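## Task

Take the bamboo stylus off the rectangle it starts on and set it down in the blue rectangle. It counts only if all of it lies within the blue outline, at rest and flat (broad face downward if it has one), and it touches no other object on the table.

## Robot and tools

Robot: two arms, left_arm and right_arm, each ending in a five-motor-group hand with three fingers (index, middle, ring) and a thumb. right_arm has a right hand; left_arm has its mirror image, a left hand. Arm bases in the scene frame: left_arm at (+0.017, +0.255, 0) m, right_arm at (-0.016, -0.325, 0) m, both nearly unrotated about z. A camera stand sits behind the arms. Objects may occasionally get a small random shove.

Scene frame: origin at table-top height, halfway between the nominal bases. +x points out over the table, +z up, +y toward left_arm. Arm names do not match image left/right. Reported hand positions and orientations may be a few cm off, more at long reach.

Hand point axes (right hand): +z runs along straight fingers toward the tips, +y points out of the palm face, +x across the palm away from the thumb (on the left hand +x points toward the thumb). The palm face is at y = -0.062 m. Straight fingertips reach about 0.12 m past the hand point in z. A rigid mast behind the wrist on the palm side can strike objects. The right arm's elbow sags, so the hand rests lower than commanded; aim higher if needed.

Tool execute_actions. Argument actions: a list of actions; each action is a list of 1 to 15 rows, one row per 1/30 s control step; if fewer than 15 rows, the last row is held for the remainder. Every row is a single flat list of 48 numbers, each in [-1, 1], covering both arms even if only one moves. Order: left_arm dx, dy, dz, rx, ry, rz; then 16 left hand hinge numbers; left current_limit; left speed; then the same 24 for right_arm.

Arm numbers are offsets, not poses. They are measured from that arm's Hand target as it was when the action began, along the scene frame's axes; every row in an action refers to that same starting target, not to the previous row. The next action starts from the new target, so repeating an offset keeps moving. Scale: 1.0 equals 0.6 m for dx, dy, dz and 180 degrees for the rotation vector rx, ry, rz, which turns the hand about its target position. Translations longer than 1.0 get shortened. The controller limits commanded orientation to within 40 degrees of the measured one. The hand often stops short of the target; an all-zero action requests it again, and if still short, send the remaining gap as an offset. Tiny moves may not start. To stop pushing on something, command the target back past the hand point.

Hand numbers are absolute hinge goals, not offsets: each maps linearly between the hinge's two stops. Order per hand: index_abd, index_mcp, index_pip, index_dip, middle_abd, middle_mcp, middle_pip, middle_dip, ring_abd, ring_mcp, ring_pip, ring_dip, thumb_cmc, thumb_axl, thumb_mcp, thumb_ipl. Ranges in degrees (+1 / -1; straight value): finger _abd +60/-60 (0.00, +1 swings away from thumb); _mcp +128/-18 (-0.75); _pip +108/-29 (-0.58); _dip +117/-21 (-0.70); thumb_cmc +120/-20 (-0.71, +1 brings thumb in front of palm); thumb_axl +140/-27 (-0.68); thumb_mcp +109/-69 (-0.23); thumb_ipl +108/-77 (-0.17). Toward +1 the fingers curl toward the palm. A 0 is a real goal; to keep a hand unchanged resend its hand_goal, hand_current_limit and hand_speed.

current_limit: -1 to +1 maps to 0 to 550 mA (floor 11 mA); very low values may not lift a finger and also slow hinges. speed: motors move at (speed + 1)/2 of 8.5 rad/s. Starting values: current_limit +0.4, speed -0.6; the last values written persist. A finger presses only while its goal lies past the object's surface.

Optional argument cameras: list of names (cam_head_left, cam_head_right, cam_high, cam_left_wrist, cam_right_wrist, all 896x504) or ["all"]; [] for none. Default: all images with an empty actions list, none otherwise. An unknown name voids the call. An empty actions list also shows the current scene number and task.

Results: end_effector_position (m) and end_effector_quat_wxyz in the scene frame; Hand target (the clipped commanded pose, base for the next offsets); joint positions, velocities (may be summarised as within noise) and torques; per motor, in the order above: hand_goal, hand_measured, hand_current_ma (positive pushes toward -1), hand_state (moving, goal, blocked, overload); hand_current_limit, hand_speed. Resting a few cm off target in free air is normal, not proof of contact.

Tool zoom_image: camera (one of the five names) and region [x0, y0, x1, y1] in that camera's pixels, origin top-left, at most 504 wide and 504 tall; only cameras in the latest images.

Tool finished_scene: scene = the number of the scene now running. Irreversible; the goal must hold without the robot. Later calls in the same reply apply to the next scene.

Avoid: dropping or releasing moving objects, knocking things off the table or leaving them off it, slamming into the table or fixed objects, and any contact or squeezing between the two arms (one hand must not grip the other's fingers). A motor drawing 495 mA or more for 5 s shuts down for 10 s. Holding loads, long reach, or pushing at unreachable poses heats motors; MOTOR HOT appears at 85 °C and at 100 °C the arm drops. Arm stops discard new hand commands. The robot holds its last command while the operator thinks.

Each tool is called after ">>>" by a JSON object that holds its "name" and its "arguments".

## Session

>>> {"name": "execute_actions", "arguments": {"actions": []}}

Scene clock: 0.00 s.
left_arm: end_effector_position=(+0.9398, +0.0808, +0.3463) hand_goal=(+0.000, -0.754, -0.576, -0.696, +0.000, -0.754, -0.576, -0.696, +0.000, -0.754, -0.576, -0.696, -0.714, -0.678, -0.226, -0.168) hand_measured=(+0.000, -0.754, -0.576, -0.696, +0.000, -0.754, -0.576, -0.696, +0.000, -0.754, -0.576, -0.696, -0.714, -0.678, -0.226, -0.168) hand_current_ma=(+0, +0, +0, +0, +0, +0, +0, +0, +0, +0, +0, +0, +0, +0, +0, +0) hand_state=(goal, goal, goal, goal, goal, goal, goal, goal, goal, goal, goal, goal, goal, goal, goal, goal) hand_current_limit=0.40 hand_speed=-0.60 end_effector_quat_wxyz=(+0.639, +0.323, +0.693, -0.082) | right_arm: end_effector_position=(+0.9502, -0.3378, +0.3336) hand_goal=(+0.000, -0.754, -0.576, -0.696, +0.000, -0.754, -0.576, -0.696, +0.000, -0.754, -0.576, -0.696, -0.714, -0.678, -0.226, -0.168) hand_measured=(+0.000, -0.754, -0.576, -0.696, +0.000, -0.754, -0.576, -0.696, +0.000, -0.754, -0.576, -0.696, -0.714, -0.678, -0.226, -0.168) hand_current_ma=(+0, +0, +0, +0, +0, +0, +0, +0, +0, +0, +0, +0, +0, +0, +0, +0) hand_state=(goal, goal, goal, goal, goal, goal, goal, goal, goal, goal, goal, goal, goal, goal, goal, goal) hand_current_limit=0.40 hand_speed=-0.60 end_effector_quat_wxyz=(+0.610, +0.296, +0.647, +0.348)
Joint positions: left_arm=[-0.187 2.174 2.125 -0.132 0.347 -1.201] | right_arm=[-0.062 2.409 2.202 0.194 -0.163 -0.627]
Joint velocities: within noise
Joint torques (N m): no reading
Heat: left arm: hottest shoulder 32 °C; right arm: hottest wrist yaw 31 °C.
Hand target: left_arm +0.9386, +0.0810, +0.3821; +0.659, +0.321, +0.675, -0.078 | right_arm +0.9502, -0.3378, +0.3480; +0.620, +0.290, +0.639, +0.351

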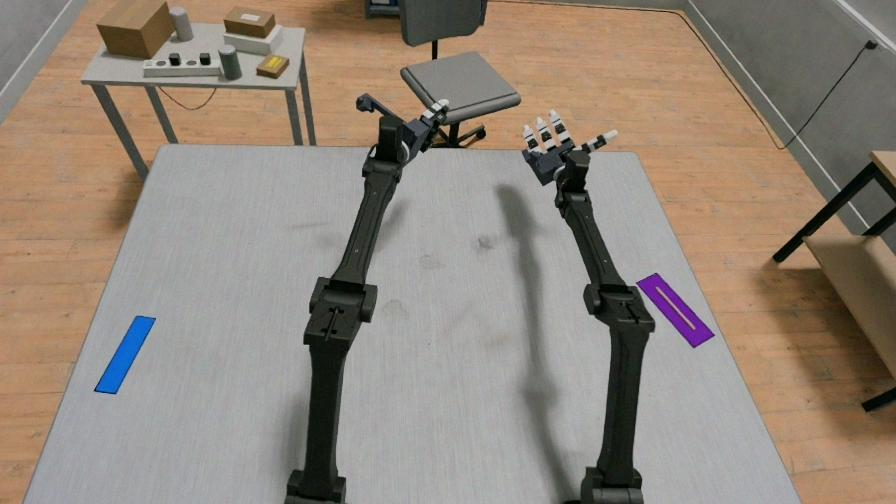

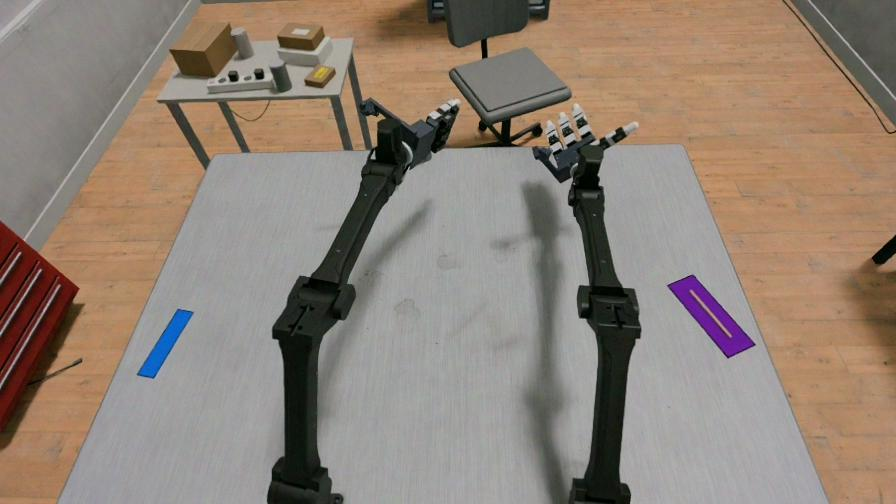

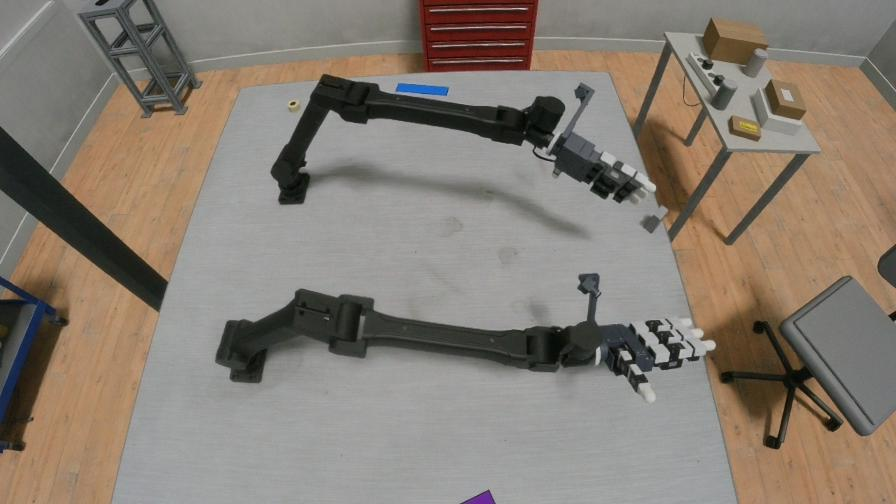

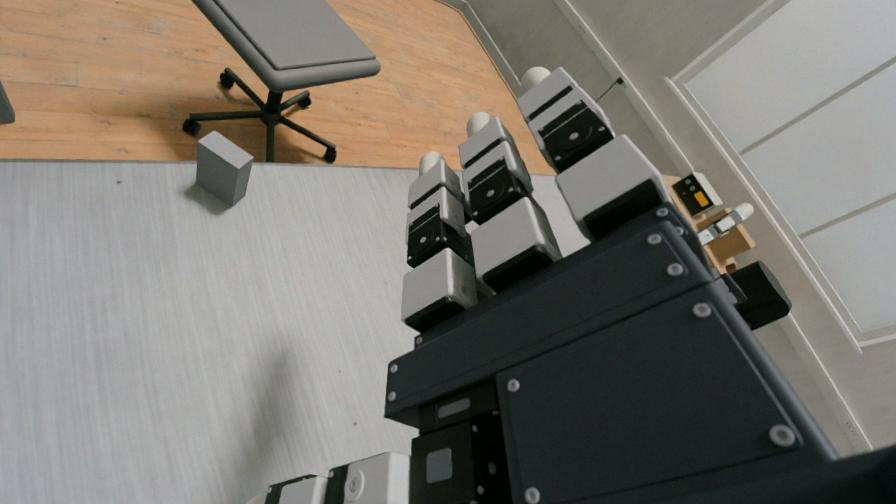

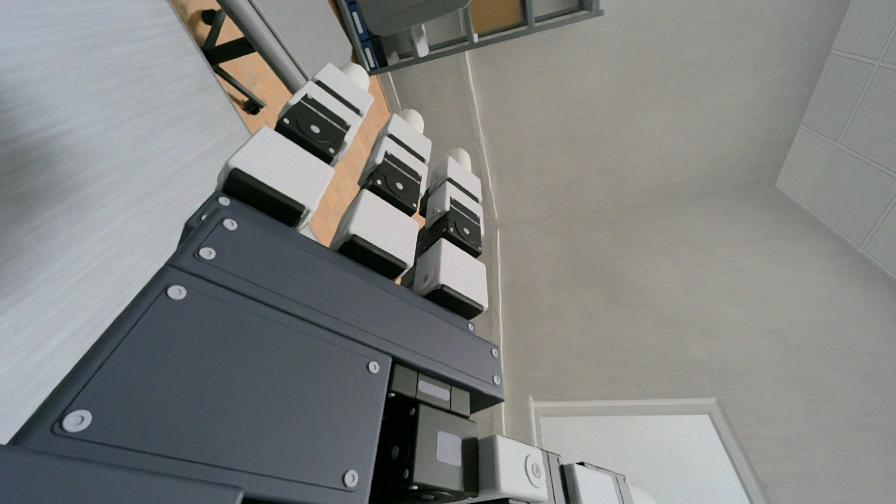

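>>> {"name": "zoom_image", "arguments": {"camera": "cam_head_left", "region": [616, 250, 736, 370]}}

>>> {"name": "zoom_image", "arguments": {"camera": "cam_head_right", "region": [650, 256, 770, 376]}}

>>> {"name": "zoom_image", "arguments": {"camera": "cam_head_left", "region": [60, 290, 200, 430]}}

>>> {"name": "zoom_image", "arguments": {"camera": "cam_high", "region": [250, 50, 470, 150]}}

>>> {"name": "zoom_image", "arguments": {"camera": "cam_left_wrist", "region": [100, 60, 350, 260]}}

Scaled by 4.200 from the camera's 896x504 image, which has a finer 1280x720 frame.

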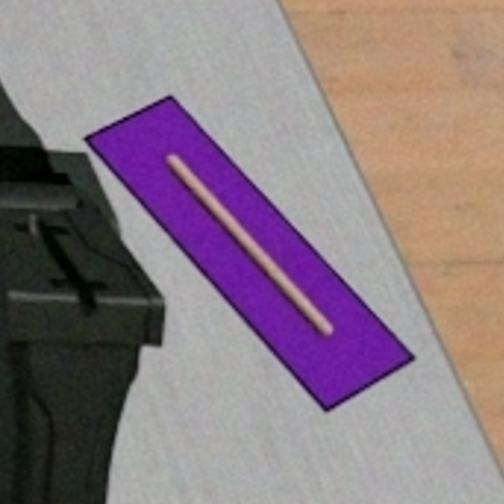

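Scaled by 4.200 from the camera's 896x504 image, which has a finer 1280x720 frame.

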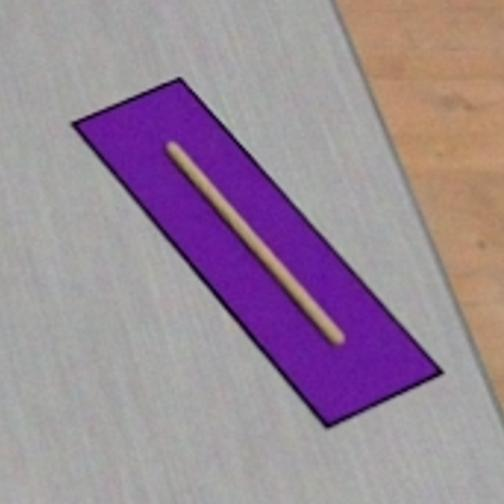

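Scaled by 3.600 from the camera's 896x504 image, which has a finer 1280x720 frame.

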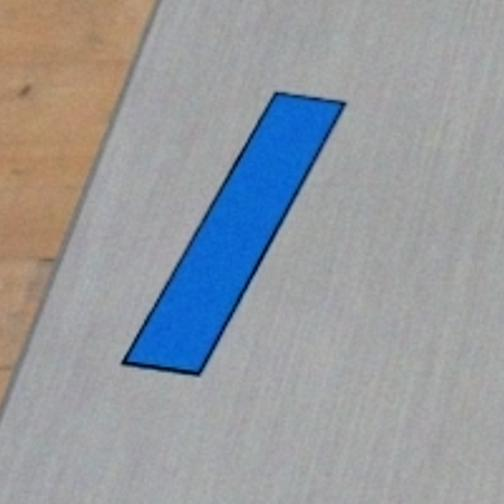

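Scaled by 2.291 from the camera's 896x504 image, which has a finer 1280x720 frame.

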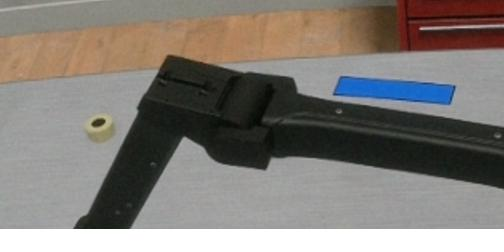

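Scaled by 2.016 from the camera's 896x504 image, which has a finer 1280x720 frame.

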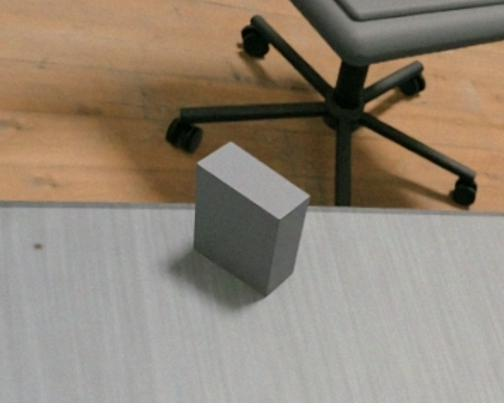

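>>> {"name": "execute_actions", "arguments": {"actions": [[[0,0,0,0,0,0, 0,-0.754,-0.576,-0.696,0,-0.754,-0.576,-0.696,0,-0.754,-0.576,-0.696,-0.714,-0.678,-0.226,-0.168,0.4,-0.6, -0.08,-0.079,0.02,0.0045,0.0632,-0.0099, -0.15,-0.754,-0.576,-0.696,0.15,-0.754,-0.576,-0.696,0,0.2,0.7,0.17,-0.714,-0.678,-0.226,-0.168,0.4,-0.6]],[[0,0,0,0,0,0, 0,-0.754,-0.576,-0.696,0,-0.754,-0.576,-0.696,0,-0.754,-0.576,-0.696,-0.714,-0.678,-0.226,-0.168,0.4,-0.6, -0.08,-0.079,0.02,0.0045,0.0632,-0.0099, -0.15,-0.754,-0.576,-0.696,0.15,-0.754,-0.576,-0.696,0,0.2,0.7,0.17,-0.714,-0.678,-0.226,-0.168,0.4,-0.6]]]}}

Scene clock: 276.83 s.
left_arm: end_effector_position=(+0.9398, +0.0808, +0.3463) hand_goal=(+0.000, -0.754, -0.576, -0.696, +0.000, -0.754, -0.576, -0.696, +0.000, -0.754, -0.576, -0.696, -0.714, -0.678, -0.226, -0.168) hand_measured=(-0.002, -0.754, -0.576, -0.696, -0.002, -0.754, -0.576, -0.696, -0.002, -0.754, -0.576, -0.696, -0.714, -0.678, -0.226, -0.168) hand_current_ma=(-1, +0, -1, +0, -1, +0, -1, +0, -1, +0, -1, +0, +0, +1, +0, +0) hand_state=(goal, goal, goal, goal, goal, goal, goal, goal, goal, goal, goal, goal, goal, goal, goal, goal) hand_current_limit=0.40 hand_speed=-0.60 end_effector_quat_wxyz=(+0.639, +0.323, +0.693, -0.082) | right_arm: end_effector_position=(+0.8571, -0.4365, +0.3718) hand_goal=(-0.150, -0.754, -0.576, -0.696, +0.150, -0.754, -0.576, -0.696, +0.000, +0.200, +0.700, +0.170, -0.714, -0.678, -0.226, -0.168) hand_measured=(-0.144, -0.762, -0.576, -0.696, +0.150, -0.760, -0.576, -0.696, +0.000, +0.190, +0.698, +0.168, -0.722, -0.678, -0.226, -0.168) hand_current_ma=(+4, -8, +0, +0, +0, -6, +0, +0, +0, -13, -1, -1, -7, +0, +0, +0) hand_state=(goal, goal, goal, goal, goal, goal, goal, goal, goal, goal, goal, goal, goal, goal, goal, goal) hand_current_limit=0.40 hand_speed=-0.60 end_effector_quat_wxyz=(+0.491, +0.387, +0.729, +0.279)
Joint positions: left_arm=[-0.187 2.174 2.125 -0.132 0.347 -1.201] | right_arm=[-0.196 2.027 1.879 -0.232 -0.22 -0.654]
Joint torques (N m): left_arm=[-1.32 -21.48 13.24 2.61 0.01 -0.04] | right_arm=[0.03 -23.06 8.09 2.13 -0.17 -0.16]
Heat: left arm: hottest elbow 48 °C; right arm: hottest elbow 49 °C.
Hand target: left_arm +0.9386, +0.0810, +0.3821; +0.659, +0.321, +0.675, -0.078 | right_arm +0.8542, -0.4327, +0.3720; +0.488, +0.382, +0.734, +0.276
Off the commanded pose: left_arm 0.036 m, 3 deg | right_arm 0.005 m, 1 deg.

>>> {"name": "execute_actions", "arguments": {"actions": [[[0,0,0,0,0,0, 0,-0.754,-0.576,-0.696,0,-0.754,-0.576,-0.696,0,-0.754,-0.576,-0.696,-0.714,-0.678,-0.226,-0.168,0.4,-0.6, -0.08,-0.079,-0.01,0.0045,0.0632,-0.0099, -0.15,-0.754,-0.576,-0.696,0.15,-0.754,-0.576,-0.696,0,0.2,0.7,0.17,-0.714,-0.678,-0.226,-0.168,0.4,-0.6]],[[0,0,0,0,0,0, 0,-0.754,-0.576,-0.696,0,-0.754,-0.576,-0.696,0,-0.754,-0.576,-0.696,-0.714,-0.678,-0.226,-0.168,0.4,-0.6, -0.08,-0.079,-0.01,0.0045,0.0632,-0.0099, -0.15,-0.754,-0.576,-0.696,0.15,-0.754,-0.576,-0.696,0,0.2,0.7,0.17,-0.714,-0.678,-0.226,-0.168,0.4,-0.6]],[[0,0,0,0,0,0, 0,-0.754,-0.576,-0.696,0,-0.754,-0.576,-0.696,0,-0.754,-0.576,-0.696,-0.714,-0.678,-0.226,-0.168,0.4,-0.6, -0.08,-0.079,-0.03,0.0045,0.0632,-0.0099, -0.15,-0.754,-0.576,-0.696,0.15,-0.754,-0.576,-0.696,0,0.2,0.7,0.17,-0.714,-0.678,-0.226,-0.168,0.4,-0.6]],[[0,0,0,0,0,0, 0,-0.754,-0.576,-0.696,0,-0.754,-0.576,-0.696,0,-0.754,-0.576,-0.696,-0.714,-0.678,-0.226,-0.168,0.4,-0.6, -0.08,-0.079,-0.03,0.0045,0.0632,-0.0099, -0.15,-0.754,-0.576,-0.696,0.15,-0.754,-0.576,-0.696,0,0.2,0.7,0.17,-0.714,-0.678,-0.226,-0.168,0.4,-0.6]]], "cameras": ["cam_right_wrist","cam_head_right"]}}

Scene clock: 290.17 s.
left_arm: end_effector_position=(+0.9398, +0.0808, +0.3463) hand_goal=(+0.000, -0.754, -0.576, -0.696, +0.000, -0.754, -0.576, -0.696, +0.000, -0.754, -0.576, -0.696, -0.714, -0.678, -0.226, -0.168) hand_measured=(-0.002, -0.754, -0.576, -0.696, -0.002, -0.754, -0.576, -0.696, -0.002, -0.754, -0.576, -0.696, -0.714, -0.678, -0.226, -0.168) hand_current_ma=(-1, +0, -1, +0, -1, +0, -1, +0, -1, +0, -1, +0, +0, +1, +0, +0) hand_state=(goal, goal, goal, goal, goal, goal, goal, goal, goal, goal, goal, goal, goal, goal, goal, goal) hand_current_limit=0.40 hand_speed=-0.60 end_effector_quat_wxyz=(+0.639, +0.323, +0.693, -0.082) | right_arm: end_effector_position=(+0.6512, -0.6217, +0.3133) hand_goal=(-0.150, -0.754, -0.576, -0.696, +0.150, -0.754, -0.576, -0.696, +0.000, +0.200, +0.700, +0.170, -0.714, -0.678, -0.226, -0.168) hand_measured=(-0.146, -0.758, -0.576, -0.696, +0.150, -0.758, -0.576, -0.696, +0.000, +0.190, +0.698, +0.168, -0.722, -0.678, -0.224, -0.168) hand_current_ma=(+2, -4, +0, +0, +0, -3, +0, +0, +0, -13, -1, -1, -7, +0, +2, +0) hand_state=(goal, goal, goal, goal, goal, goal, goal, goal, goal, goal, goal, goal, goal, goal, goal, goal) hand_current_limit=0.40 hand_speed=-0.60 end_effector_quat_wxyz=(+0.163, +0.526, +0.829, +0.098)
Joint positions: left_arm=[-0.187 2.174 2.125 -0.132 0.347 -1.201] | right_arm=[-0.526 1.885 1.996 -1.346 -0.185 -0.946]
Joint torques (N m): left_arm=[-1.38 -21.54 13.23 2.58 0 -0.04] | right_arm=[0.44 -16.73 11.34 0.98 -0.15 -0.24]
Heat: left arm: hottest elbow 48 °C; right arm: hottest elbow 46 °C.
Hand target: left_arm +0.9386, +0.0810, +0.3821; +0.659, +0.321, +0.675, -0.078 | right_arm +0.6621, -0.6223, +0.3241; +0.171, +0.516, +0.833, +0.097
Off the commanded pose: left_arm 0.036 m, 3 deg | right_arm 0.015 m, 2 deg.
camera_calibration:
cam_right_wrist: T_world_to_cam=[[0.853244, -0.42655, 0.300049, -0.878156], [-0.520117, -0.653966, 0.549369, -0.284086], [-0.0381114, -0.624807, -0.779849, 0.000933465], [0, 0, 0, 1]] pos_world=[0.601559, -0.559777, 0.420286]
Images, in order (width x height): cam_head_right 896x504, cam_right_wrist 896x504.

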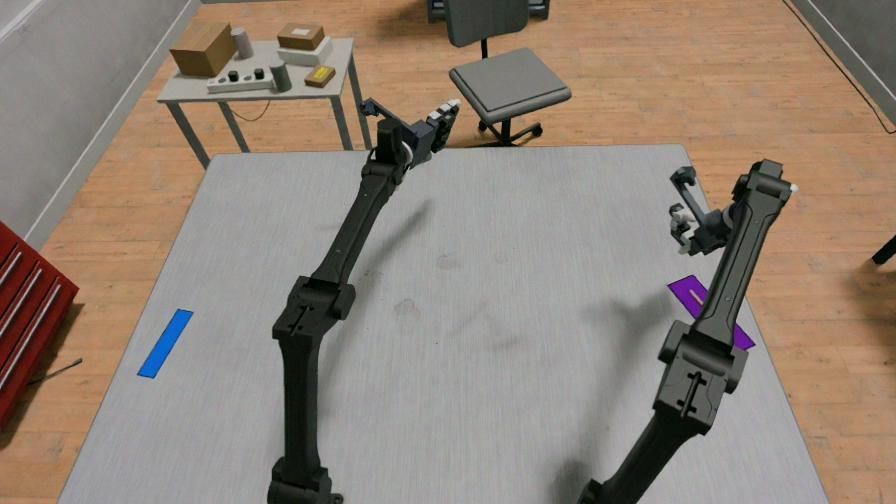

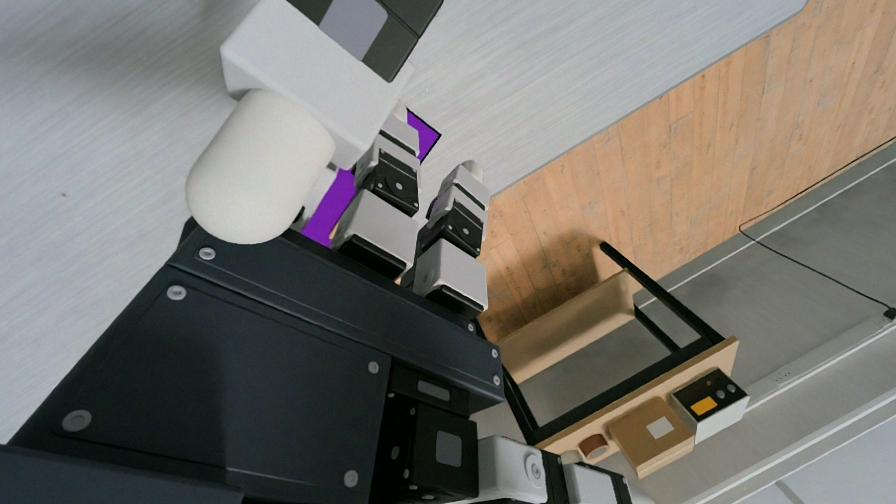

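>>> {"name": "execute_actions", "arguments": {"actions": [[[0,0,0,0,0,0, 0,-0.754,-0.576,-0.696,0,-0.754,-0.576,-0.696,0,-0.754,-0.576,-0.696,-0.714,-0.678,-0.226,-0.168,0.4,-0.6, -0.08,-0.079,-0.03,0.0045,0.0632,-0.0099, -0.15,-0.754,-0.576,-0.696,0.15,-0.754,-0.576,-0.696,0,-0.95,-0.95,-0.95,-0.714,-0.678,-0.226,-0.168,0.4,-0.6]],[[0,0,0,0,0,0, 0,-0.754,-0.576,-0.696,0,-0.754,-0.576,-0.696,0,-0.754,-0.576,-0.696,-0.714,-0.678,-0.226,-0.168,0.4,-0.6, -0.08,-0.079,-0.03,0.0045,0.0632,-0.0099, -0.15,-0.754,-0.576,-0.696,0.15,-0.754,-0.576,-0.696,0,-0.95,-0.95,-0.95,-0.714,-0.678,-0.226,-0.168,0.4,-0.6]],[[0,0,0,0,0,0, 0,-0.754,-0.576,-0.696,0,-0.754,-0.576,-0.696,0,-0.754,-0.576,-0.696,-0.714,-0.678,-0.226,-0.168,0.4,-0.6, 0,0,-0.07,0,0,0, -0.15,-0.754,-0.576,-0.696,0.15,-0.754,-0.576,-0.696,0,-0.95,-0.95,-0.95,-0.714,-0.678,-0.226,-0.168,0.4,-0.6]]], "cameras": ["cam_right_wrist","cam_head_right","cam_head_left"]}}

Scene clock: 299.40 s.
left_arm: end_effector_position=(+0.9398, +0.0808, +0.3463) hand_goal=(+0.000, -0.754, -0.576, -0.696, +0.000, -0.754, -0.576, -0.696, +0.000, -0.754, -0.576, -0.696, -0.714, -0.678, -0.226, -0.168) hand_measured=(-0.002, -0.754, -0.576, -0.696, -0.002, -0.754, -0.576, -0.696, -0.002, -0.754, -0.576, -0.696, -0.714, -0.678, -0.226, -0.168) hand_current_ma=(-1, +0, -1, +0, -1, +0, -1, +0, -1, +0, -1, +0, +0, +1, +0, +0) hand_state=(goal, goal, goal, goal, goal, goal, goal, goal, goal, goal, goal, goal, goal, goal, goal, goal) hand_current_limit=0.40 hand_speed=-0.60 end_effector_quat_wxyz=(+0.639, +0.323, +0.693, -0.082) | right_arm: end_effector_position=(+0.5597, -0.7194, +0.2432) hand_goal=(-0.150, -0.754, -0.576, -0.696, +0.150, -0.754, -0.576, -0.696, +0.000, -0.950, -0.950, -0.950, -0.714, -0.678, -0.226, -0.168) hand_measured=(-0.146, -0.754, -0.576, -0.696, +0.150, -0.754, -0.576, -0.696, +0.000, -0.944, -0.942, -0.948, -0.718, -0.678, -0.224, -0.168) hand_current_ma=(+2, +0, +0, +0, +0, +0, +0, +0, +0, +7, +7, +2, -2, +0, +2, +0) hand_state=(goal, goal, goal, goal, goal, goal, goal, goal, goal, goal, goal, goal, goal, goal, goal, goal) hand_current_limit=0.40 hand_speed=-0.60 end_effector_quat_wxyz=(+0.013, +0.563, +0.826, +0.002)
Joint positions: left_arm=[-0.187 2.174 2.125 -0.132 0.347 -1.201] | right_arm=[-0.682 2.023 2.147 -1.668 -0.006 -1.068]
Joint torques (N m): left_arm=[-1.32 -21.6 13.22 2.61 0 -0.04] | right_arm=[1.38 -19.08 9.1 0.49 0.11 -0.21]
Heat: left arm: hottest elbow 48 °C; right arm: hottest elbow 47 °C.
Hand target: left_arm +0.9386, +0.0810, +0.3821; +0.659, +0.321, +0.675, -0.078 | right_arm +0.5662, -0.7171, +0.2461; -0.001, +0.553, +0.833, +0.000
Off the commanded pose: left_arm 0.036 m, 3 deg | right_arm 0.007 m, 2 deg.
joint sent to its limit (right arm) — joint 4 (wrist pitch), lower limit. The joint targets still meet the commanded pose.
camera_calibration:
cam_right_wrist: T_world_to_cam=[[0.87379, -0.486032, -0.016247, -0.798087], [-0.33804, -0.631069, 0.698198, -0.478726], [-0.3496, -0.604587, -0.71572, 0.0549796], [0, 0, 0, 1]] pos_world=[0.554753, -0.656765, 0.360629]
Images, in order (width x height): cam_head_left 896x504, cam_head_right 896x504, cam_right_wrist 896x504.

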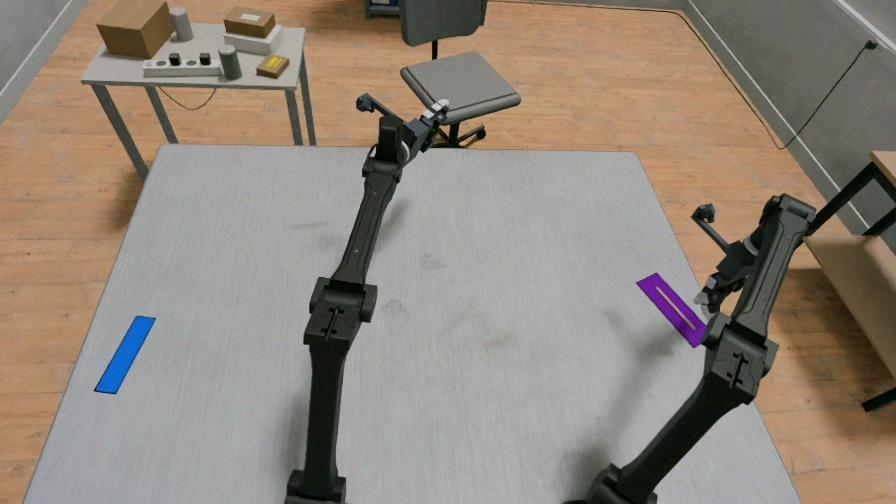

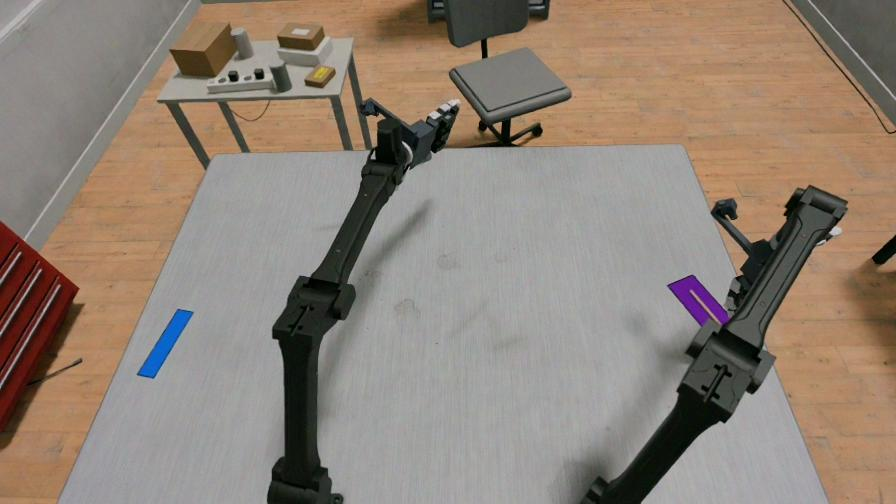

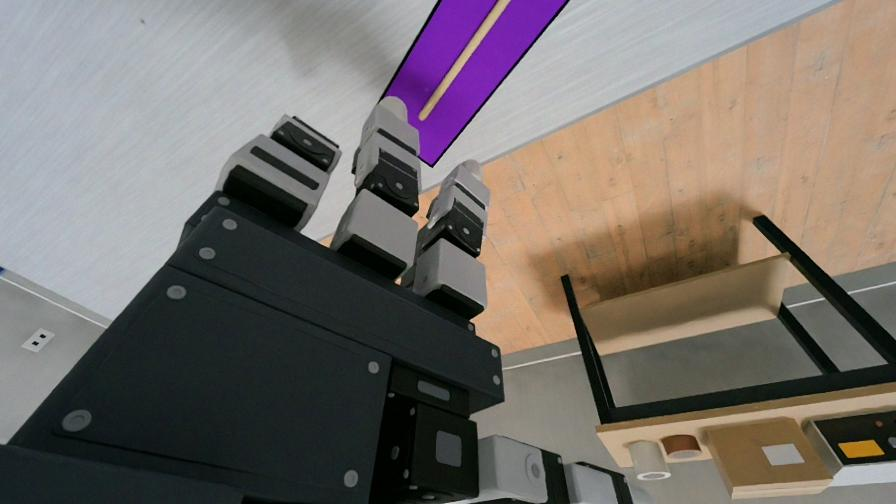

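>>> {"name": "execute_actions", "arguments": {"actions": [[[0,0,0,0,0,0, 0,-0.754,-0.576,-0.696,0,-0.754,-0.576,-0.696,0,-0.754,-0.576,-0.696,-0.714,-0.678,-0.226,-0.168,0.4,-0.6, 0.05,0.014,-0.05,0,0,0, -0.15,-0.754,-0.576,-0.696,0.15,-0.754,-0.576,-0.696,0,-0.95,-0.95,-0.95,-0.714,-0.678,-0.226,-0.168,0.4,-0.6]],[[0,0,0,0,0,0, 0,-0.754,-0.576,-0.696,0,-0.754,-0.576,-0.696,0,-0.754,-0.576,-0.696,-0.714,-0.678,-0.226,-0.168,0.4,-0.6, 0,0,-0.05,0,0,0, -0.15,-0.754,-0.576,-0.696,0.15,-0.754,-0.576,-0.696,0,-0.95,-0.95,-0.95,-0.714,-0.678,-0.226,-0.168,0.4,-0.6]]], "cameras": ["cam_right_wrist"]}}

>>> {"name": "zoom_image", "arguments": {"camera": "cam_right_wrist", "region": [340, 0, 620, 220]}}

Scene clock: 335.50 s.
left_arm: end_effector_position=(+0.9398, +0.0808, +0.3463) hand_goal=(+0.000, -0.754, -0.576, -0.696, +0.000, -0.754, -0.576, -0.696, +0.000, -0.754, -0.576, -0.696, -0.714, -0.678, -0.226, -0.168) hand_measured=(-0.002, -0.754, -0.576, -0.696, -0.002, -0.754, -0.576, -0.696, -0.002, -0.754, -0.576, -0.696, -0.714, -0.678, -0.226, -0.168) hand_current_ma=(-1, +0, -1, +0, -1, +0, -1, +0, -1, +0, -1, +0, +0, +1, +0, +0) hand_state=(goal, goal, goal, goal, goal, goal, goal, goal, goal, goal, goal, goal, goal, goal, goal, goal) hand_current_limit=0.40 hand_speed=-0.60 end_effector_quat_wxyz=(+0.639, +0.323, +0.693, -0.082) | right_arm: end_effector_position=(+0.5942, -0.7064, +0.1970) hand_goal=(-0.150, -0.754, -0.576, -0.696, +0.150, -0.754, -0.576, -0.696, +0.000, -0.950, -0.950, -0.950, -0.714, -0.678, -0.226, -0.168) hand_measured=(-0.146, -0.754, -0.576, -0.696, +0.150, -0.754, -0.576, -0.696, +0.000, -0.944, -0.944, -0.948, -0.716, -0.678, -0.224, -0.168) hand_current_ma=(+2, +0, +0, +0, +0, +0, +0, +0, +0, +7, +6, +2, -1, +0, +2, +0) hand_state=(goal, goal, goal, goal, goal, goal, goal, goal, goal, goal, goal, goal, goal, goal, goal, goal) hand_current_limit=0.40 hand_speed=-0.60 end_effector_quat_wxyz=(+0.003, +0.549, +0.836, +0.001)
Joint positions: left_arm=[-0.187 2.174 2.125 -0.132 0.347 -1.201] | right_arm=[-0.635 2.102 2.158 -1.621 -0.002 -1.056]
Joint torques (N m): left_arm=[-1.32 -21.54 13.2 2.61 0 -0.03] | right_arm=[0.15 -20.01 6.56 1.18 0.11 0.06]
Heat: left arm: hottest elbow 47 °C; right arm: hottest elbow 47 °C.
Hand target: left_arm +0.9386, +0.0810, +0.3821; +0.659, +0.321, +0.675, -0.078 | right_arm +0.5962, -0.7086, +0.1860; -0.001, +0.553, +0.833, +0.000
Off the commanded pose: left_arm 0.036 m, 3 deg | right_arm 0.011 m, 1 deg.
camera_calibration:
cam_right_wrist: T_world_to_cam=[[0.889607, -0.455206, -0.0372479, -0.806158], [-0.302861, -0.648989, 0.697917, -0.460132], [-0.341869, -0.609591, -0.715209, 0.0336016], [0, 0, 0, 1]] pos_world=[0.589295, -0.645105, 0.315139]
Images, in order (width x height): cam_right_wrist 896x504.

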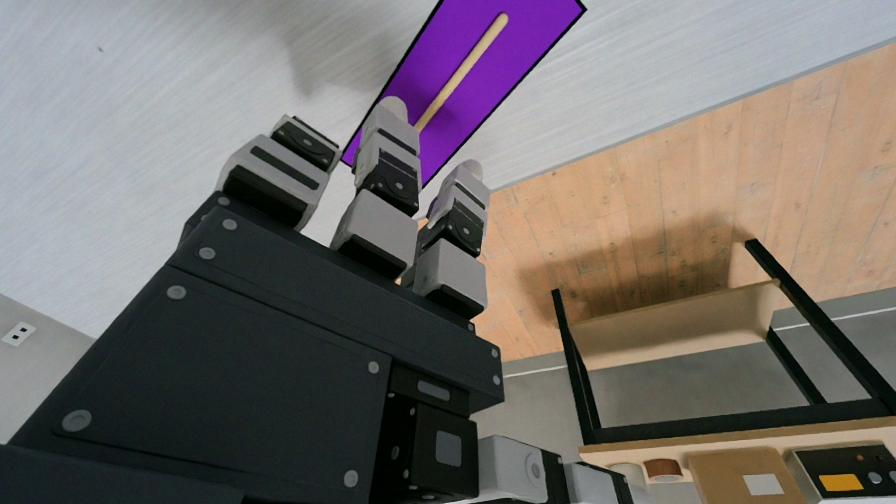

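Scaled by 1.800 from the camera's 896x504 image, which has a finer 1280x720 frame.

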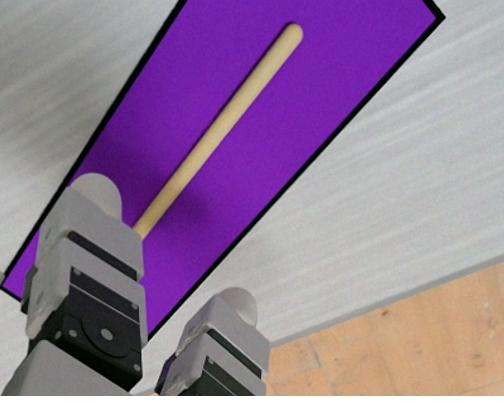

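>>> {"name": "execute_actions", "arguments": {"actions": [[[0,0,0,0,0,0, 0,-0.754,-0.576,-0.696,0,-0.754,-0.576,-0.696,0,-0.754,-0.576,-0.696,-0.714,-0.678,-0.226,-0.168,0.4,-0.6, -0.003,0.005,-0.04,0,0,0.005, -0.2,-0.754,-0.576,-0.696,0.2,-0.754,-0.576,-0.696,0,-0.95,-0.95,-0.95,-0.714,-0.678,-0.226,-0.168,0.4,-0.6]],[[0,0,0,0,0,0, 0,-0.754,-0.576,-0.696,0,-0.754,-0.576,-0.696,0,-0.754,-0.576,-0.696,-0.714,-0.678,-0.226,-0.168,0.4,-0.6, 0,0,-0.04,0,0,0, -0.2,-0.754,-0.576,-0.696,0.2,-0.754,-0.576,-0.696,0,-0.95,-0.95,-0.95,-0.714,-0.678,-0.226,-0.168,0.4,-0.6]]], "cameras": ["cam_right_wrist"]}}

>>> {"name": "zoom_image", "arguments": {"camera": "cam_right_wrist", "region": [340, 0, 620, 220]}}

Scene clock: 348.30 s.
left_arm: end_effector_position=(+0.9398, +0.0808, +0.3463) hand_goal=(+0.000, -0.754, -0.576, -0.696, +0.000, -0.754, -0.576, -0.696, +0.000, -0.754, -0.576, -0.696, -0.714, -0.678, -0.226, -0.168) hand_measured=(-0.002, -0.754, -0.576, -0.696, -0.002, -0.754, -0.576, -0.696, -0.002, -0.754, -0.576, -0.696, -0.714, -0.678, -0.226, -0.168) hand_current_ma=(-1, +0, -1, +0, -1, +0, -1, +0, -1, +0, -1, +0, +0, +1, +0, +0) hand_state=(goal, goal, goal, goal, goal, goal, goal, goal, goal, goal, goal, goal, goal, goal, goal, goal) hand_current_limit=0.40 hand_speed=-0.60 end_effector_quat_wxyz=(+0.639, +0.323, +0.693, -0.082) | right_arm: end_effector_position=(+0.5929, -0.7054, +0.1474) hand_goal=(-0.200, -0.754, -0.576, -0.696, +0.200, -0.754, -0.576, -0.696, +0.000, -0.950, -0.950, -0.950, -0.714, -0.678, -0.226, -0.168) hand_measured=(-0.196, -0.754, -0.576, -0.696, +0.194, -0.754, -0.576, -0.696, +0.000, -0.944, -0.944, -0.948, -0.716, -0.678, -0.224, -0.168) hand_current_ma=(+2, +0, +0, +0, -4, +0, +0, +0, +0, +7, +6, +2, -1, +0, +2, +0) hand_state=(goal, goal, goal, goal, goal, goal, goal, goal, goal, goal, goal, goal, goal, goal, goal, goal) hand_current_limit=0.40 hand_speed=-0.60 end_effector_quat_wxyz=(+0.002, +0.549, +0.836, +0.001)
Joint positions: left_arm=[-0.187 2.174 2.125 -0.132 0.347 -1.201] | right_arm=[-0.635 2.1 2.026 -1.493 -0.002 -1.056]
Joint torques (N m): left_arm=[-1.32 -21.54 13.22 2.61 0 -0.04] | right_arm=[0.15 -20.13 6.68 1.18 0.12 -0.13]
Heat: left arm: hottest elbow 47 °C; right arm: hottest elbow 45 °C.
Hand target: left_arm +0.9386, +0.0810, +0.3821; +0.659, +0.321, +0.675, -0.078 | right_arm +0.5944, -0.7056, +0.1381; +0.000, +0.547, +0.837, +0.000
Off the commanded pose: left_arm 0.036 m, 3 deg | right_arm 0.009 m, 0 deg.
camera_calibration:
cam_right_wrist: T_world_to_cam=[[0.889497, -0.455198, -0.0398783, -0.805928], [-0.301374, -0.650024, 0.697598, -0.426761], [-0.343467, -0.608493, -0.715379, 0.0000989549], [0, 0, 0, 1]] pos_world=[0.58829, -0.644202, 0.265639]
Images, in order (width x height): cam_right_wrist 896x504.

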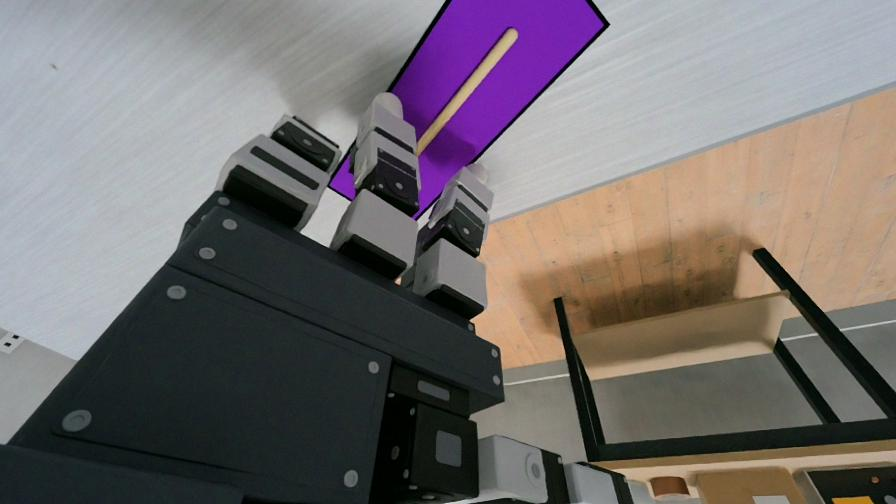

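Scaled by 1.800 from the camera's 896x504 image, which has a finer 1280x720 frame.

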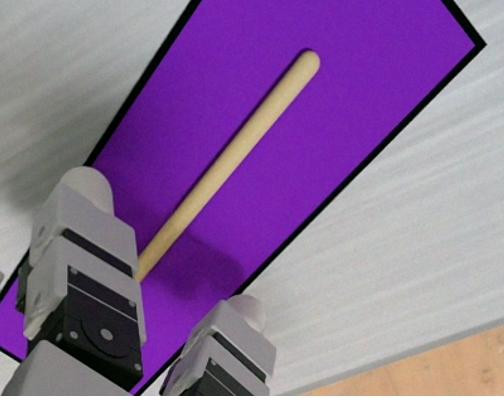

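>>> {"name": "execute_actions", "arguments": {"actions": [[[0,0,0,0,0,0, 0,-0.754,-0.576,-0.696,0,-0.754,-0.576,-0.696,0,-0.754,-0.576,-0.696,-0.714,-0.678,-0.226,-0.168,0.4,-0.6, 0,0,-0.02,0,0,0, -0.2,-0.754,-0.576,-0.696,0.2,-0.754,-0.576,-0.696,0,-0.95,-0.95,-0.95,-0.714,-0.678,-0.226,-0.168,0.4,-0.6]]]}}

>>> {"name": "execute_actions", "arguments": {"actions": [[[0,0,0,0,0,0, 0,-0.754,-0.576,-0.696,0,-0.754,-0.576,-0.696,0,-0.754,-0.576,-0.696,-0.714,-0.678,-0.226,-0.168,0.4,-0.6, 0,0,-0.0133,0,0,0, -0.2,-0.754,-0.576,-0.696,0.2,-0.754,-0.576,-0.696,0,-0.95,-0.95,-0.95,-0.714,-0.678,-0.226,-0.168,0.4,-0.6]]], "cameras": ["cam_right_wrist"]}}

>>> {"name": "zoom_image", "arguments": {"camera": "cam_right_wrist", "region": [340, 0, 620, 220]}}

Scene clock: 366.20 s.
left_arm: end_effector_position=(+0.9398, +0.0808, +0.3463) hand_goal=(+0.000, -0.754, -0.576, -0.696, +0.000, -0.754, -0.576, -0.696, +0.000, -0.754, -0.576, -0.696, -0.714, -0.678, -0.226, -0.168) hand_measured=(-0.002, -0.754, -0.576, -0.696, -0.002, -0.754, -0.576, -0.696, -0.002, -0.754, -0.576, -0.696, -0.714, -0.678, -0.226, -0.168) hand_current_ma=(-1, +0, -1, +0, -1, +0, -1, +0, -1, +0, -1, +0, +0, +1, +0, +0) hand_state=(goal, goal, goal, goal, goal, goal, goal, goal, goal, goal, goal, goal, goal, goal, goal, goal) hand_current_limit=0.40 hand_speed=-0.60 end_effector_quat_wxyz=(+0.639, +0.323, +0.693, -0.082) | right_arm: end_effector_position=(+0.5933, -0.7056, +0.1386) hand_goal=(-0.200, -0.754, -0.576, -0.696, +0.200, -0.754, -0.576, -0.696, +0.000, -0.950, -0.950, -0.950, -0.714, -0.678, -0.226, -0.168) hand_measured=(-0.196, -0.754, -0.576, -0.696, +0.194, -0.754, -0.576, -0.696, +0.000, -0.944, -0.944, -0.948, -0.716, -0.678, -0.224, -0.168) hand_current_ma=(+2, +0, +0, +0, -4, +0, +0, +0, +0, +7, +6, +2, -1, +0, +2, +0) hand_state=(goal, goal, goal, goal, goal, goal, goal, goal, goal, goal, goal, goal, goal, goal, goal, goal) hand_current_limit=0.40 hand_speed=-0.60 end_effector_quat_wxyz=(+0.004, +0.549, +0.836, +0.001)
Joint positions: left_arm=[-0.187 2.174 2.125 -0.132 0.347 -1.201] | right_arm=[-0.635 2.1 2.002 -1.464 -0.002 -1.056]
Joint torques (N m): left_arm=[-1.38 -21.54 13.2 2.61 0.01 -0.04] | right_arm=[0.21 -19.84 6.5 1.2 0.11 -0.12]
Heat: left arm: hottest elbow 48 °C; right arm: hottest elbow 42 °C.
Hand target: left_arm +0.9386, +0.0810, +0.3821; +0.659, +0.321, +0.675, -0.078 | right_arm +0.5944, -0.7056, +0.1262; +0.000, +0.547, +0.837, +0.000
Off the commanded pose: left_arm 0.036 m, 3 deg | right_arm 0.012 m, 1 deg.

Scene clock: 366.90 s.
left_arm: end_effector_position=(+0.9398, +0.0808, +0.3463) hand_goal=(+0.000, -0.754, -0.576, -0.696, +0.000, -0.754, -0.576, -0.696, +0.000, -0.754, -0.576, -0.696, -0.714, -0.678, -0.226, -0.168) hand_measured=(-0.002, -0.754, -0.576, -0.696, -0.002, -0.754, -0.576, -0.696, -0.002, -0.754, -0.576, -0.696, -0.714, -0.678, -0.226, -0.168) hand_current_ma=(-1, +0, -1, +0, -1, +0, -1, +0, -1, +0, -1, +0, +0, +1, +0, +0) hand_state=(goal, goal, goal, goal, goal, goal, goal, goal, goal, goal, goal, goal, goal, goal, goal, goal) hand_current_limit=0.40 hand_speed=-0.60 end_effector_quat_wxyz=(+0.639, +0.323, +0.693, -0.082) | right_arm: end_effector_position=(+0.5934, -0.7057, +0.1328) hand_goal=(-0.200, -0.754, -0.576, -0.696, +0.200, -0.754, -0.576, -0.696, +0.000, -0.950, -0.950, -0.950, -0.714, -0.678, -0.226, -0.168) hand_measured=(-0.196, -0.754, -0.576, -0.696, +0.194, -0.754, -0.576, -0.696, +0.000, -0.944, -0.944, -0.948, -0.716, -0.678, -0.224, -0.168) hand_current_ma=(+2, +0, +0, +0, -4, +0, +0, +0, +0, +7, +6, +2, -1, +0, +2, +0) hand_state=(goal, goal, goal, goal, goal, goal, goal, goal, goal, goal, goal, goal, goal, goal, goal, goal) hand_current_limit=0.40 hand_speed=-0.60 end_effector_quat_wxyz=(+0.006, +0.549, +0.836, +0.001)
Joint positions: left_arm=[-0.187 2.174 2.125 -0.132 0.347 -1.201] | right_arm=[-0.635 2.1 1.986 -1.446 -0.002 -1.056]
Joint torques (N m): left_arm=[-1.32 -21.54 13.23 2.61 0.01 -0.04] | right_arm=[0.09 -19.43 6.56 1.14 0.07 -0.13]
Heat: left arm: hottest elbow 48 °C; right arm: hottest elbow 41 °C.
Hand target: left_arm +0.9386, +0.0810, +0.3821; +0.659, +0.321, +0.675, -0.078 | right_arm +0.5944, -0.7056, +0.1182; -0.001, +0.547, +0.837, +0.000
Off the commanded pose: left_arm 0.036 m, 3 deg | right_arm 0.015 m, 1 deg.
camera_calibration:
cam_right_wrist: T_world_to_cam=[[0.889737, -0.455349, -0.0320228, -0.808302], [-0.30583, -0.646721, 0.698727, -0.411896], [-0.338874, -0.61189, -0.714671, -0.0156426], [0, 0, 0, 1]] pos_world=[0.587905, -0.644013, 0.250739]
Images, in order (width x height): cam_right_wrist 896x504.

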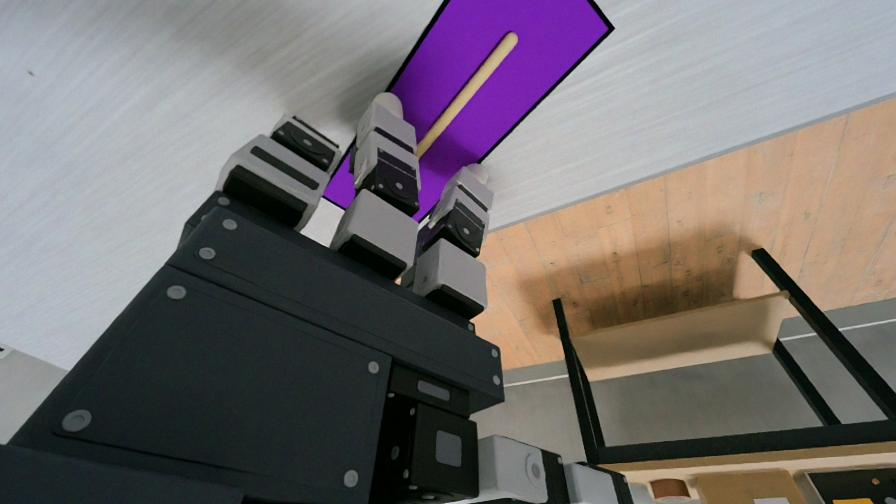

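Scaled by 1.800 from the camera's 896x504 image, which has a finer 1280x720 frame.

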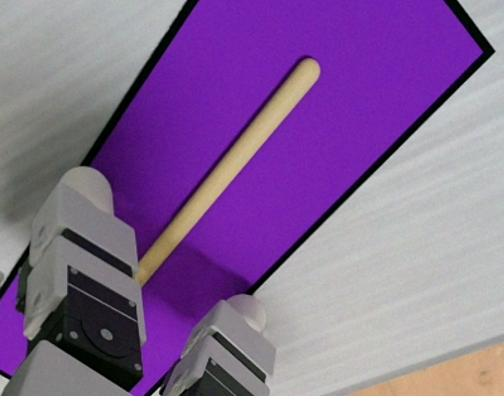

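>>> {"name": "execute_actions", "arguments": {"actions": [[[0,0,0,0,0,0, 0,-0.754,-0.576,-0.696,0,-0.754,-0.576,-0.696,0,-0.754,-0.576,-0.696,-0.714,-0.678,-0.226,-0.168,0.4,-0.6, 0,0,-0.01,0,0,0, -0.2,-0.754,-0.576,-0.696,0.2,-0.754,-0.576,-0.696,0,-0.95,-0.95,-0.95,-0.714,-0.678,-0.226,-0.168,0.4,-0.6]]]}}

>>> {"name": "execute_actions", "arguments": {"actions": [[[0,0,0,0,0,0, 0,-0.754,-0.576,-0.696,0,-0.754,-0.576,-0.696,0,-0.754,-0.576,-0.696,-0.714,-0.678,-0.226,-0.168,0.4,-0.6, 0,0,-0.01,0,0,0, -0.2,-0.754,-0.576,-0.696,0.2,-0.754,-0.576,-0.696,0,-0.95,-0.95,-0.95,-0.714,-0.678,-0.226,-0.168,0.4,-0.6]]], "cameras": ["cam_right_wrist"]}}

>>> {"name": "zoom_image", "arguments": {"camera": "cam_right_wrist", "region": [340, 60, 540, 200]}}

Scene clock: 376.00 s.
left_arm: end_effector_position=(+0.9398, +0.0808, +0.3463) hand_goal=(+0.000, -0.754, -0.576, -0.696, +0.000, -0.754, -0.576, -0.696, +0.000, -0.754, -0.576, -0.696, -0.714, -0.678, -0.226, -0.168) hand_measured=(-0.002, -0.754, -0.576, -0.696, -0.002, -0.754, -0.576, -0.696, -0.002, -0.754, -0.576, -0.696, -0.714, -0.678, -0.226, -0.168) hand_current_ma=(-1, +0, -1, +0, -1, +0, -1, +0, -1, +0, -1, +0, +0, +1, +0, +0) hand_state=(goal, goal, goal, goal, goal, goal, goal, goal, goal, goal, goal, goal, goal, goal, goal, goal) hand_current_limit=0.40 hand_speed=-0.60 end_effector_quat_wxyz=(+0.639, +0.323, +0.693, -0.082) | right_arm: end_effector_position=(+0.5935, -0.7058, +0.1286) hand_goal=(-0.200, -0.754, -0.576, -0.696, +0.200, -0.754, -0.576, -0.696, +0.000, -0.950, -0.950, -0.950, -0.714, -0.678, -0.226, -0.168) hand_measured=(-0.196, -0.754, -0.576, -0.696, +0.194, -0.754, -0.576, -0.696, +0.000, -0.944, -0.944, -0.948, -0.716, -0.678, -0.224, -0.168) hand_current_ma=(+2, +0, +0, +0, -4, +0, +0, +0, +0, +7, +6, +2, -1, +0, +2, +0) hand_state=(goal, goal, goal, goal, goal, goal, goal, goal, goal, goal, goal, goal, goal, goal, goal, goal) hand_current_limit=0.40 hand_speed=-0.60 end_effector_quat_wxyz=(+0.007, +0.549, +0.836, +0.001)
Joint positions: left_arm=[-0.187 2.174 2.125 -0.132 0.347 -1.201] | right_arm=[-0.635 2.1 1.975 -1.431 -0.002 -1.056]
Joint torques (N m): left_arm=[-1.32 -21.48 13.23 2.61 0.01 -0.04] | right_arm=[0.32 -19.43 6.49 1.18 0.11 -0.15]
Heat: left arm: hottest elbow 48 °C; right arm: hottest elbow 40 °C.
Hand target: left_arm +0.9386, +0.0810, +0.3821; +0.659, +0.321, +0.675, -0.078 | right_arm +0.5944, -0.7056, +0.1122; +0.000, +0.547, +0.837, +0.000
Off the commanded pose: left_arm 0.036 m, 3 deg | right_arm 0.016 m, 1 deg.

Scene clock: 376.70 s.
left_arm: end_effector_position=(+0.9398, +0.0808, +0.3463) hand_goal=(+0.000, -0.754, -0.576, -0.696, +0.000, -0.754, -0.576, -0.696, +0.000, -0.754, -0.576, -0.696, -0.714, -0.678, -0.226, -0.168) hand_measured=(-0.002, -0.754, -0.576, -0.696, -0.002, -0.754, -0.576, -0.696, -0.002, -0.754, -0.576, -0.696, -0.714, -0.678, -0.226, -0.168) hand_current_ma=(-1, +0, -1, +0, -1, +0, -1, +0, -1, +0, -1, +0, +0, +1, +0, +0) hand_state=(goal, goal, goal, goal, goal, goal, goal, goal, goal, goal, goal, goal, goal, goal, goal, goal) hand_current_limit=0.40 hand_speed=-0.60 end_effector_quat_wxyz=(+0.639, +0.323, +0.693, -0.082) | right_arm: end_effector_position=(+0.5939, -0.7061, +0.1260) hand_goal=(-0.200, -0.754, -0.576, -0.696, +0.200, -0.754, -0.576, -0.696, +0.000, -0.950, -0.950, -0.950, -0.714, -0.678, -0.226, -0.168) hand_measured=(-0.198, -0.754, -0.576, -0.696, +0.194, -0.754, -0.576, -0.696, +0.000, -0.944, -0.944, -0.948, -0.716, -0.678, -0.224, -0.168) hand_current_ma=(+2, +0, +0, +0, -4, +0, +0, +0, +0, +7, +6, +2, -1, +0, +2, +0) hand_state=(goal, goal, goal, goal, goal, goal, goal, goal, goal, goal, goal, goal, goal, goal, goal, goal) hand_current_limit=0.40 hand_speed=-0.60 end_effector_quat_wxyz=(+0.009, +0.548, +0.836, +0.001)
Joint positions: left_arm=[-0.187 2.174 2.125 -0.132 0.347 -1.201] | right_arm=[-0.635 2.1 1.967 -1.42 -0.002 -1.056]
Joint torques (N m): left_arm=[-1.26 -21.48 13.2 2.62 0 -0.04] | right_arm=[0.56 -18.84 6.35 1.32 0.13 -0.11]
Heat: left arm: hottest elbow 48 °C; right arm: hottest elbow 40 °C.
Hand target: left_arm +0.9386, +0.0810, +0.3821; +0.659, +0.321, +0.675, -0.078 | right_arm +0.5944, -0.7056, +0.1062; -0.001, +0.547, +0.837, +0.000
Off the commanded pose: left_arm 0.036 m, 3 deg | right_arm 0.020 m, 1 deg.
camera_calibration:
cam_right_wrist: T_world_to_cam=[[0.889895, -0.455443, -0.0256567, -0.810249], [-0.309429, -0.644011, 0.699646, -0.4033], [-0.335172, -0.614673, -0.714029, -0.0248435], [0, 0, 0, 1]] pos_world=[0.587917, -0.644022, 0.24364]
Images, in order (width x height): cam_right_wrist 896x504.

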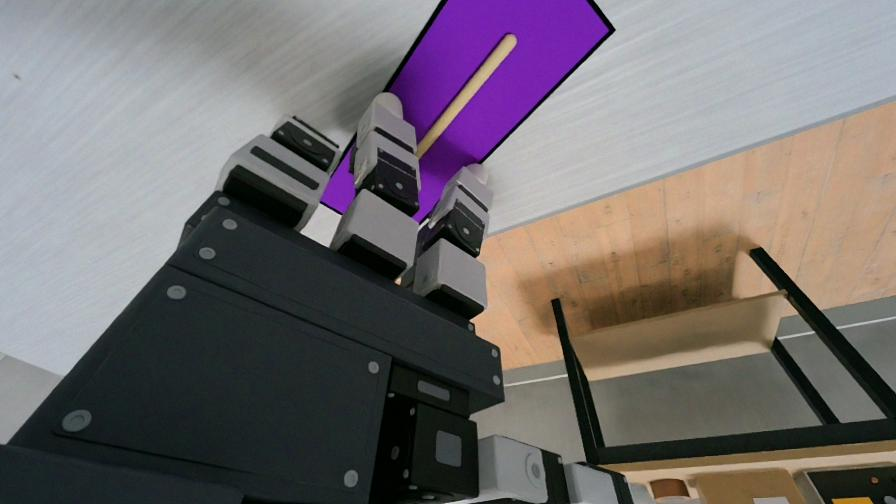

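Scaled by 2.520 from the camera's 896x504 image, which has a finer 1280x720 frame.

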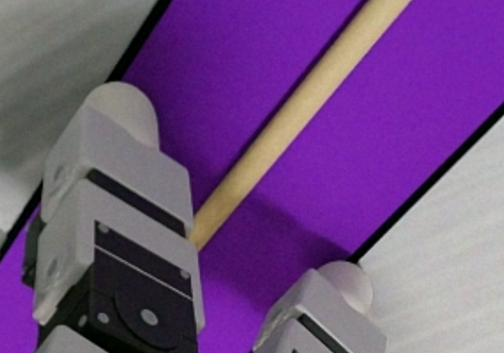

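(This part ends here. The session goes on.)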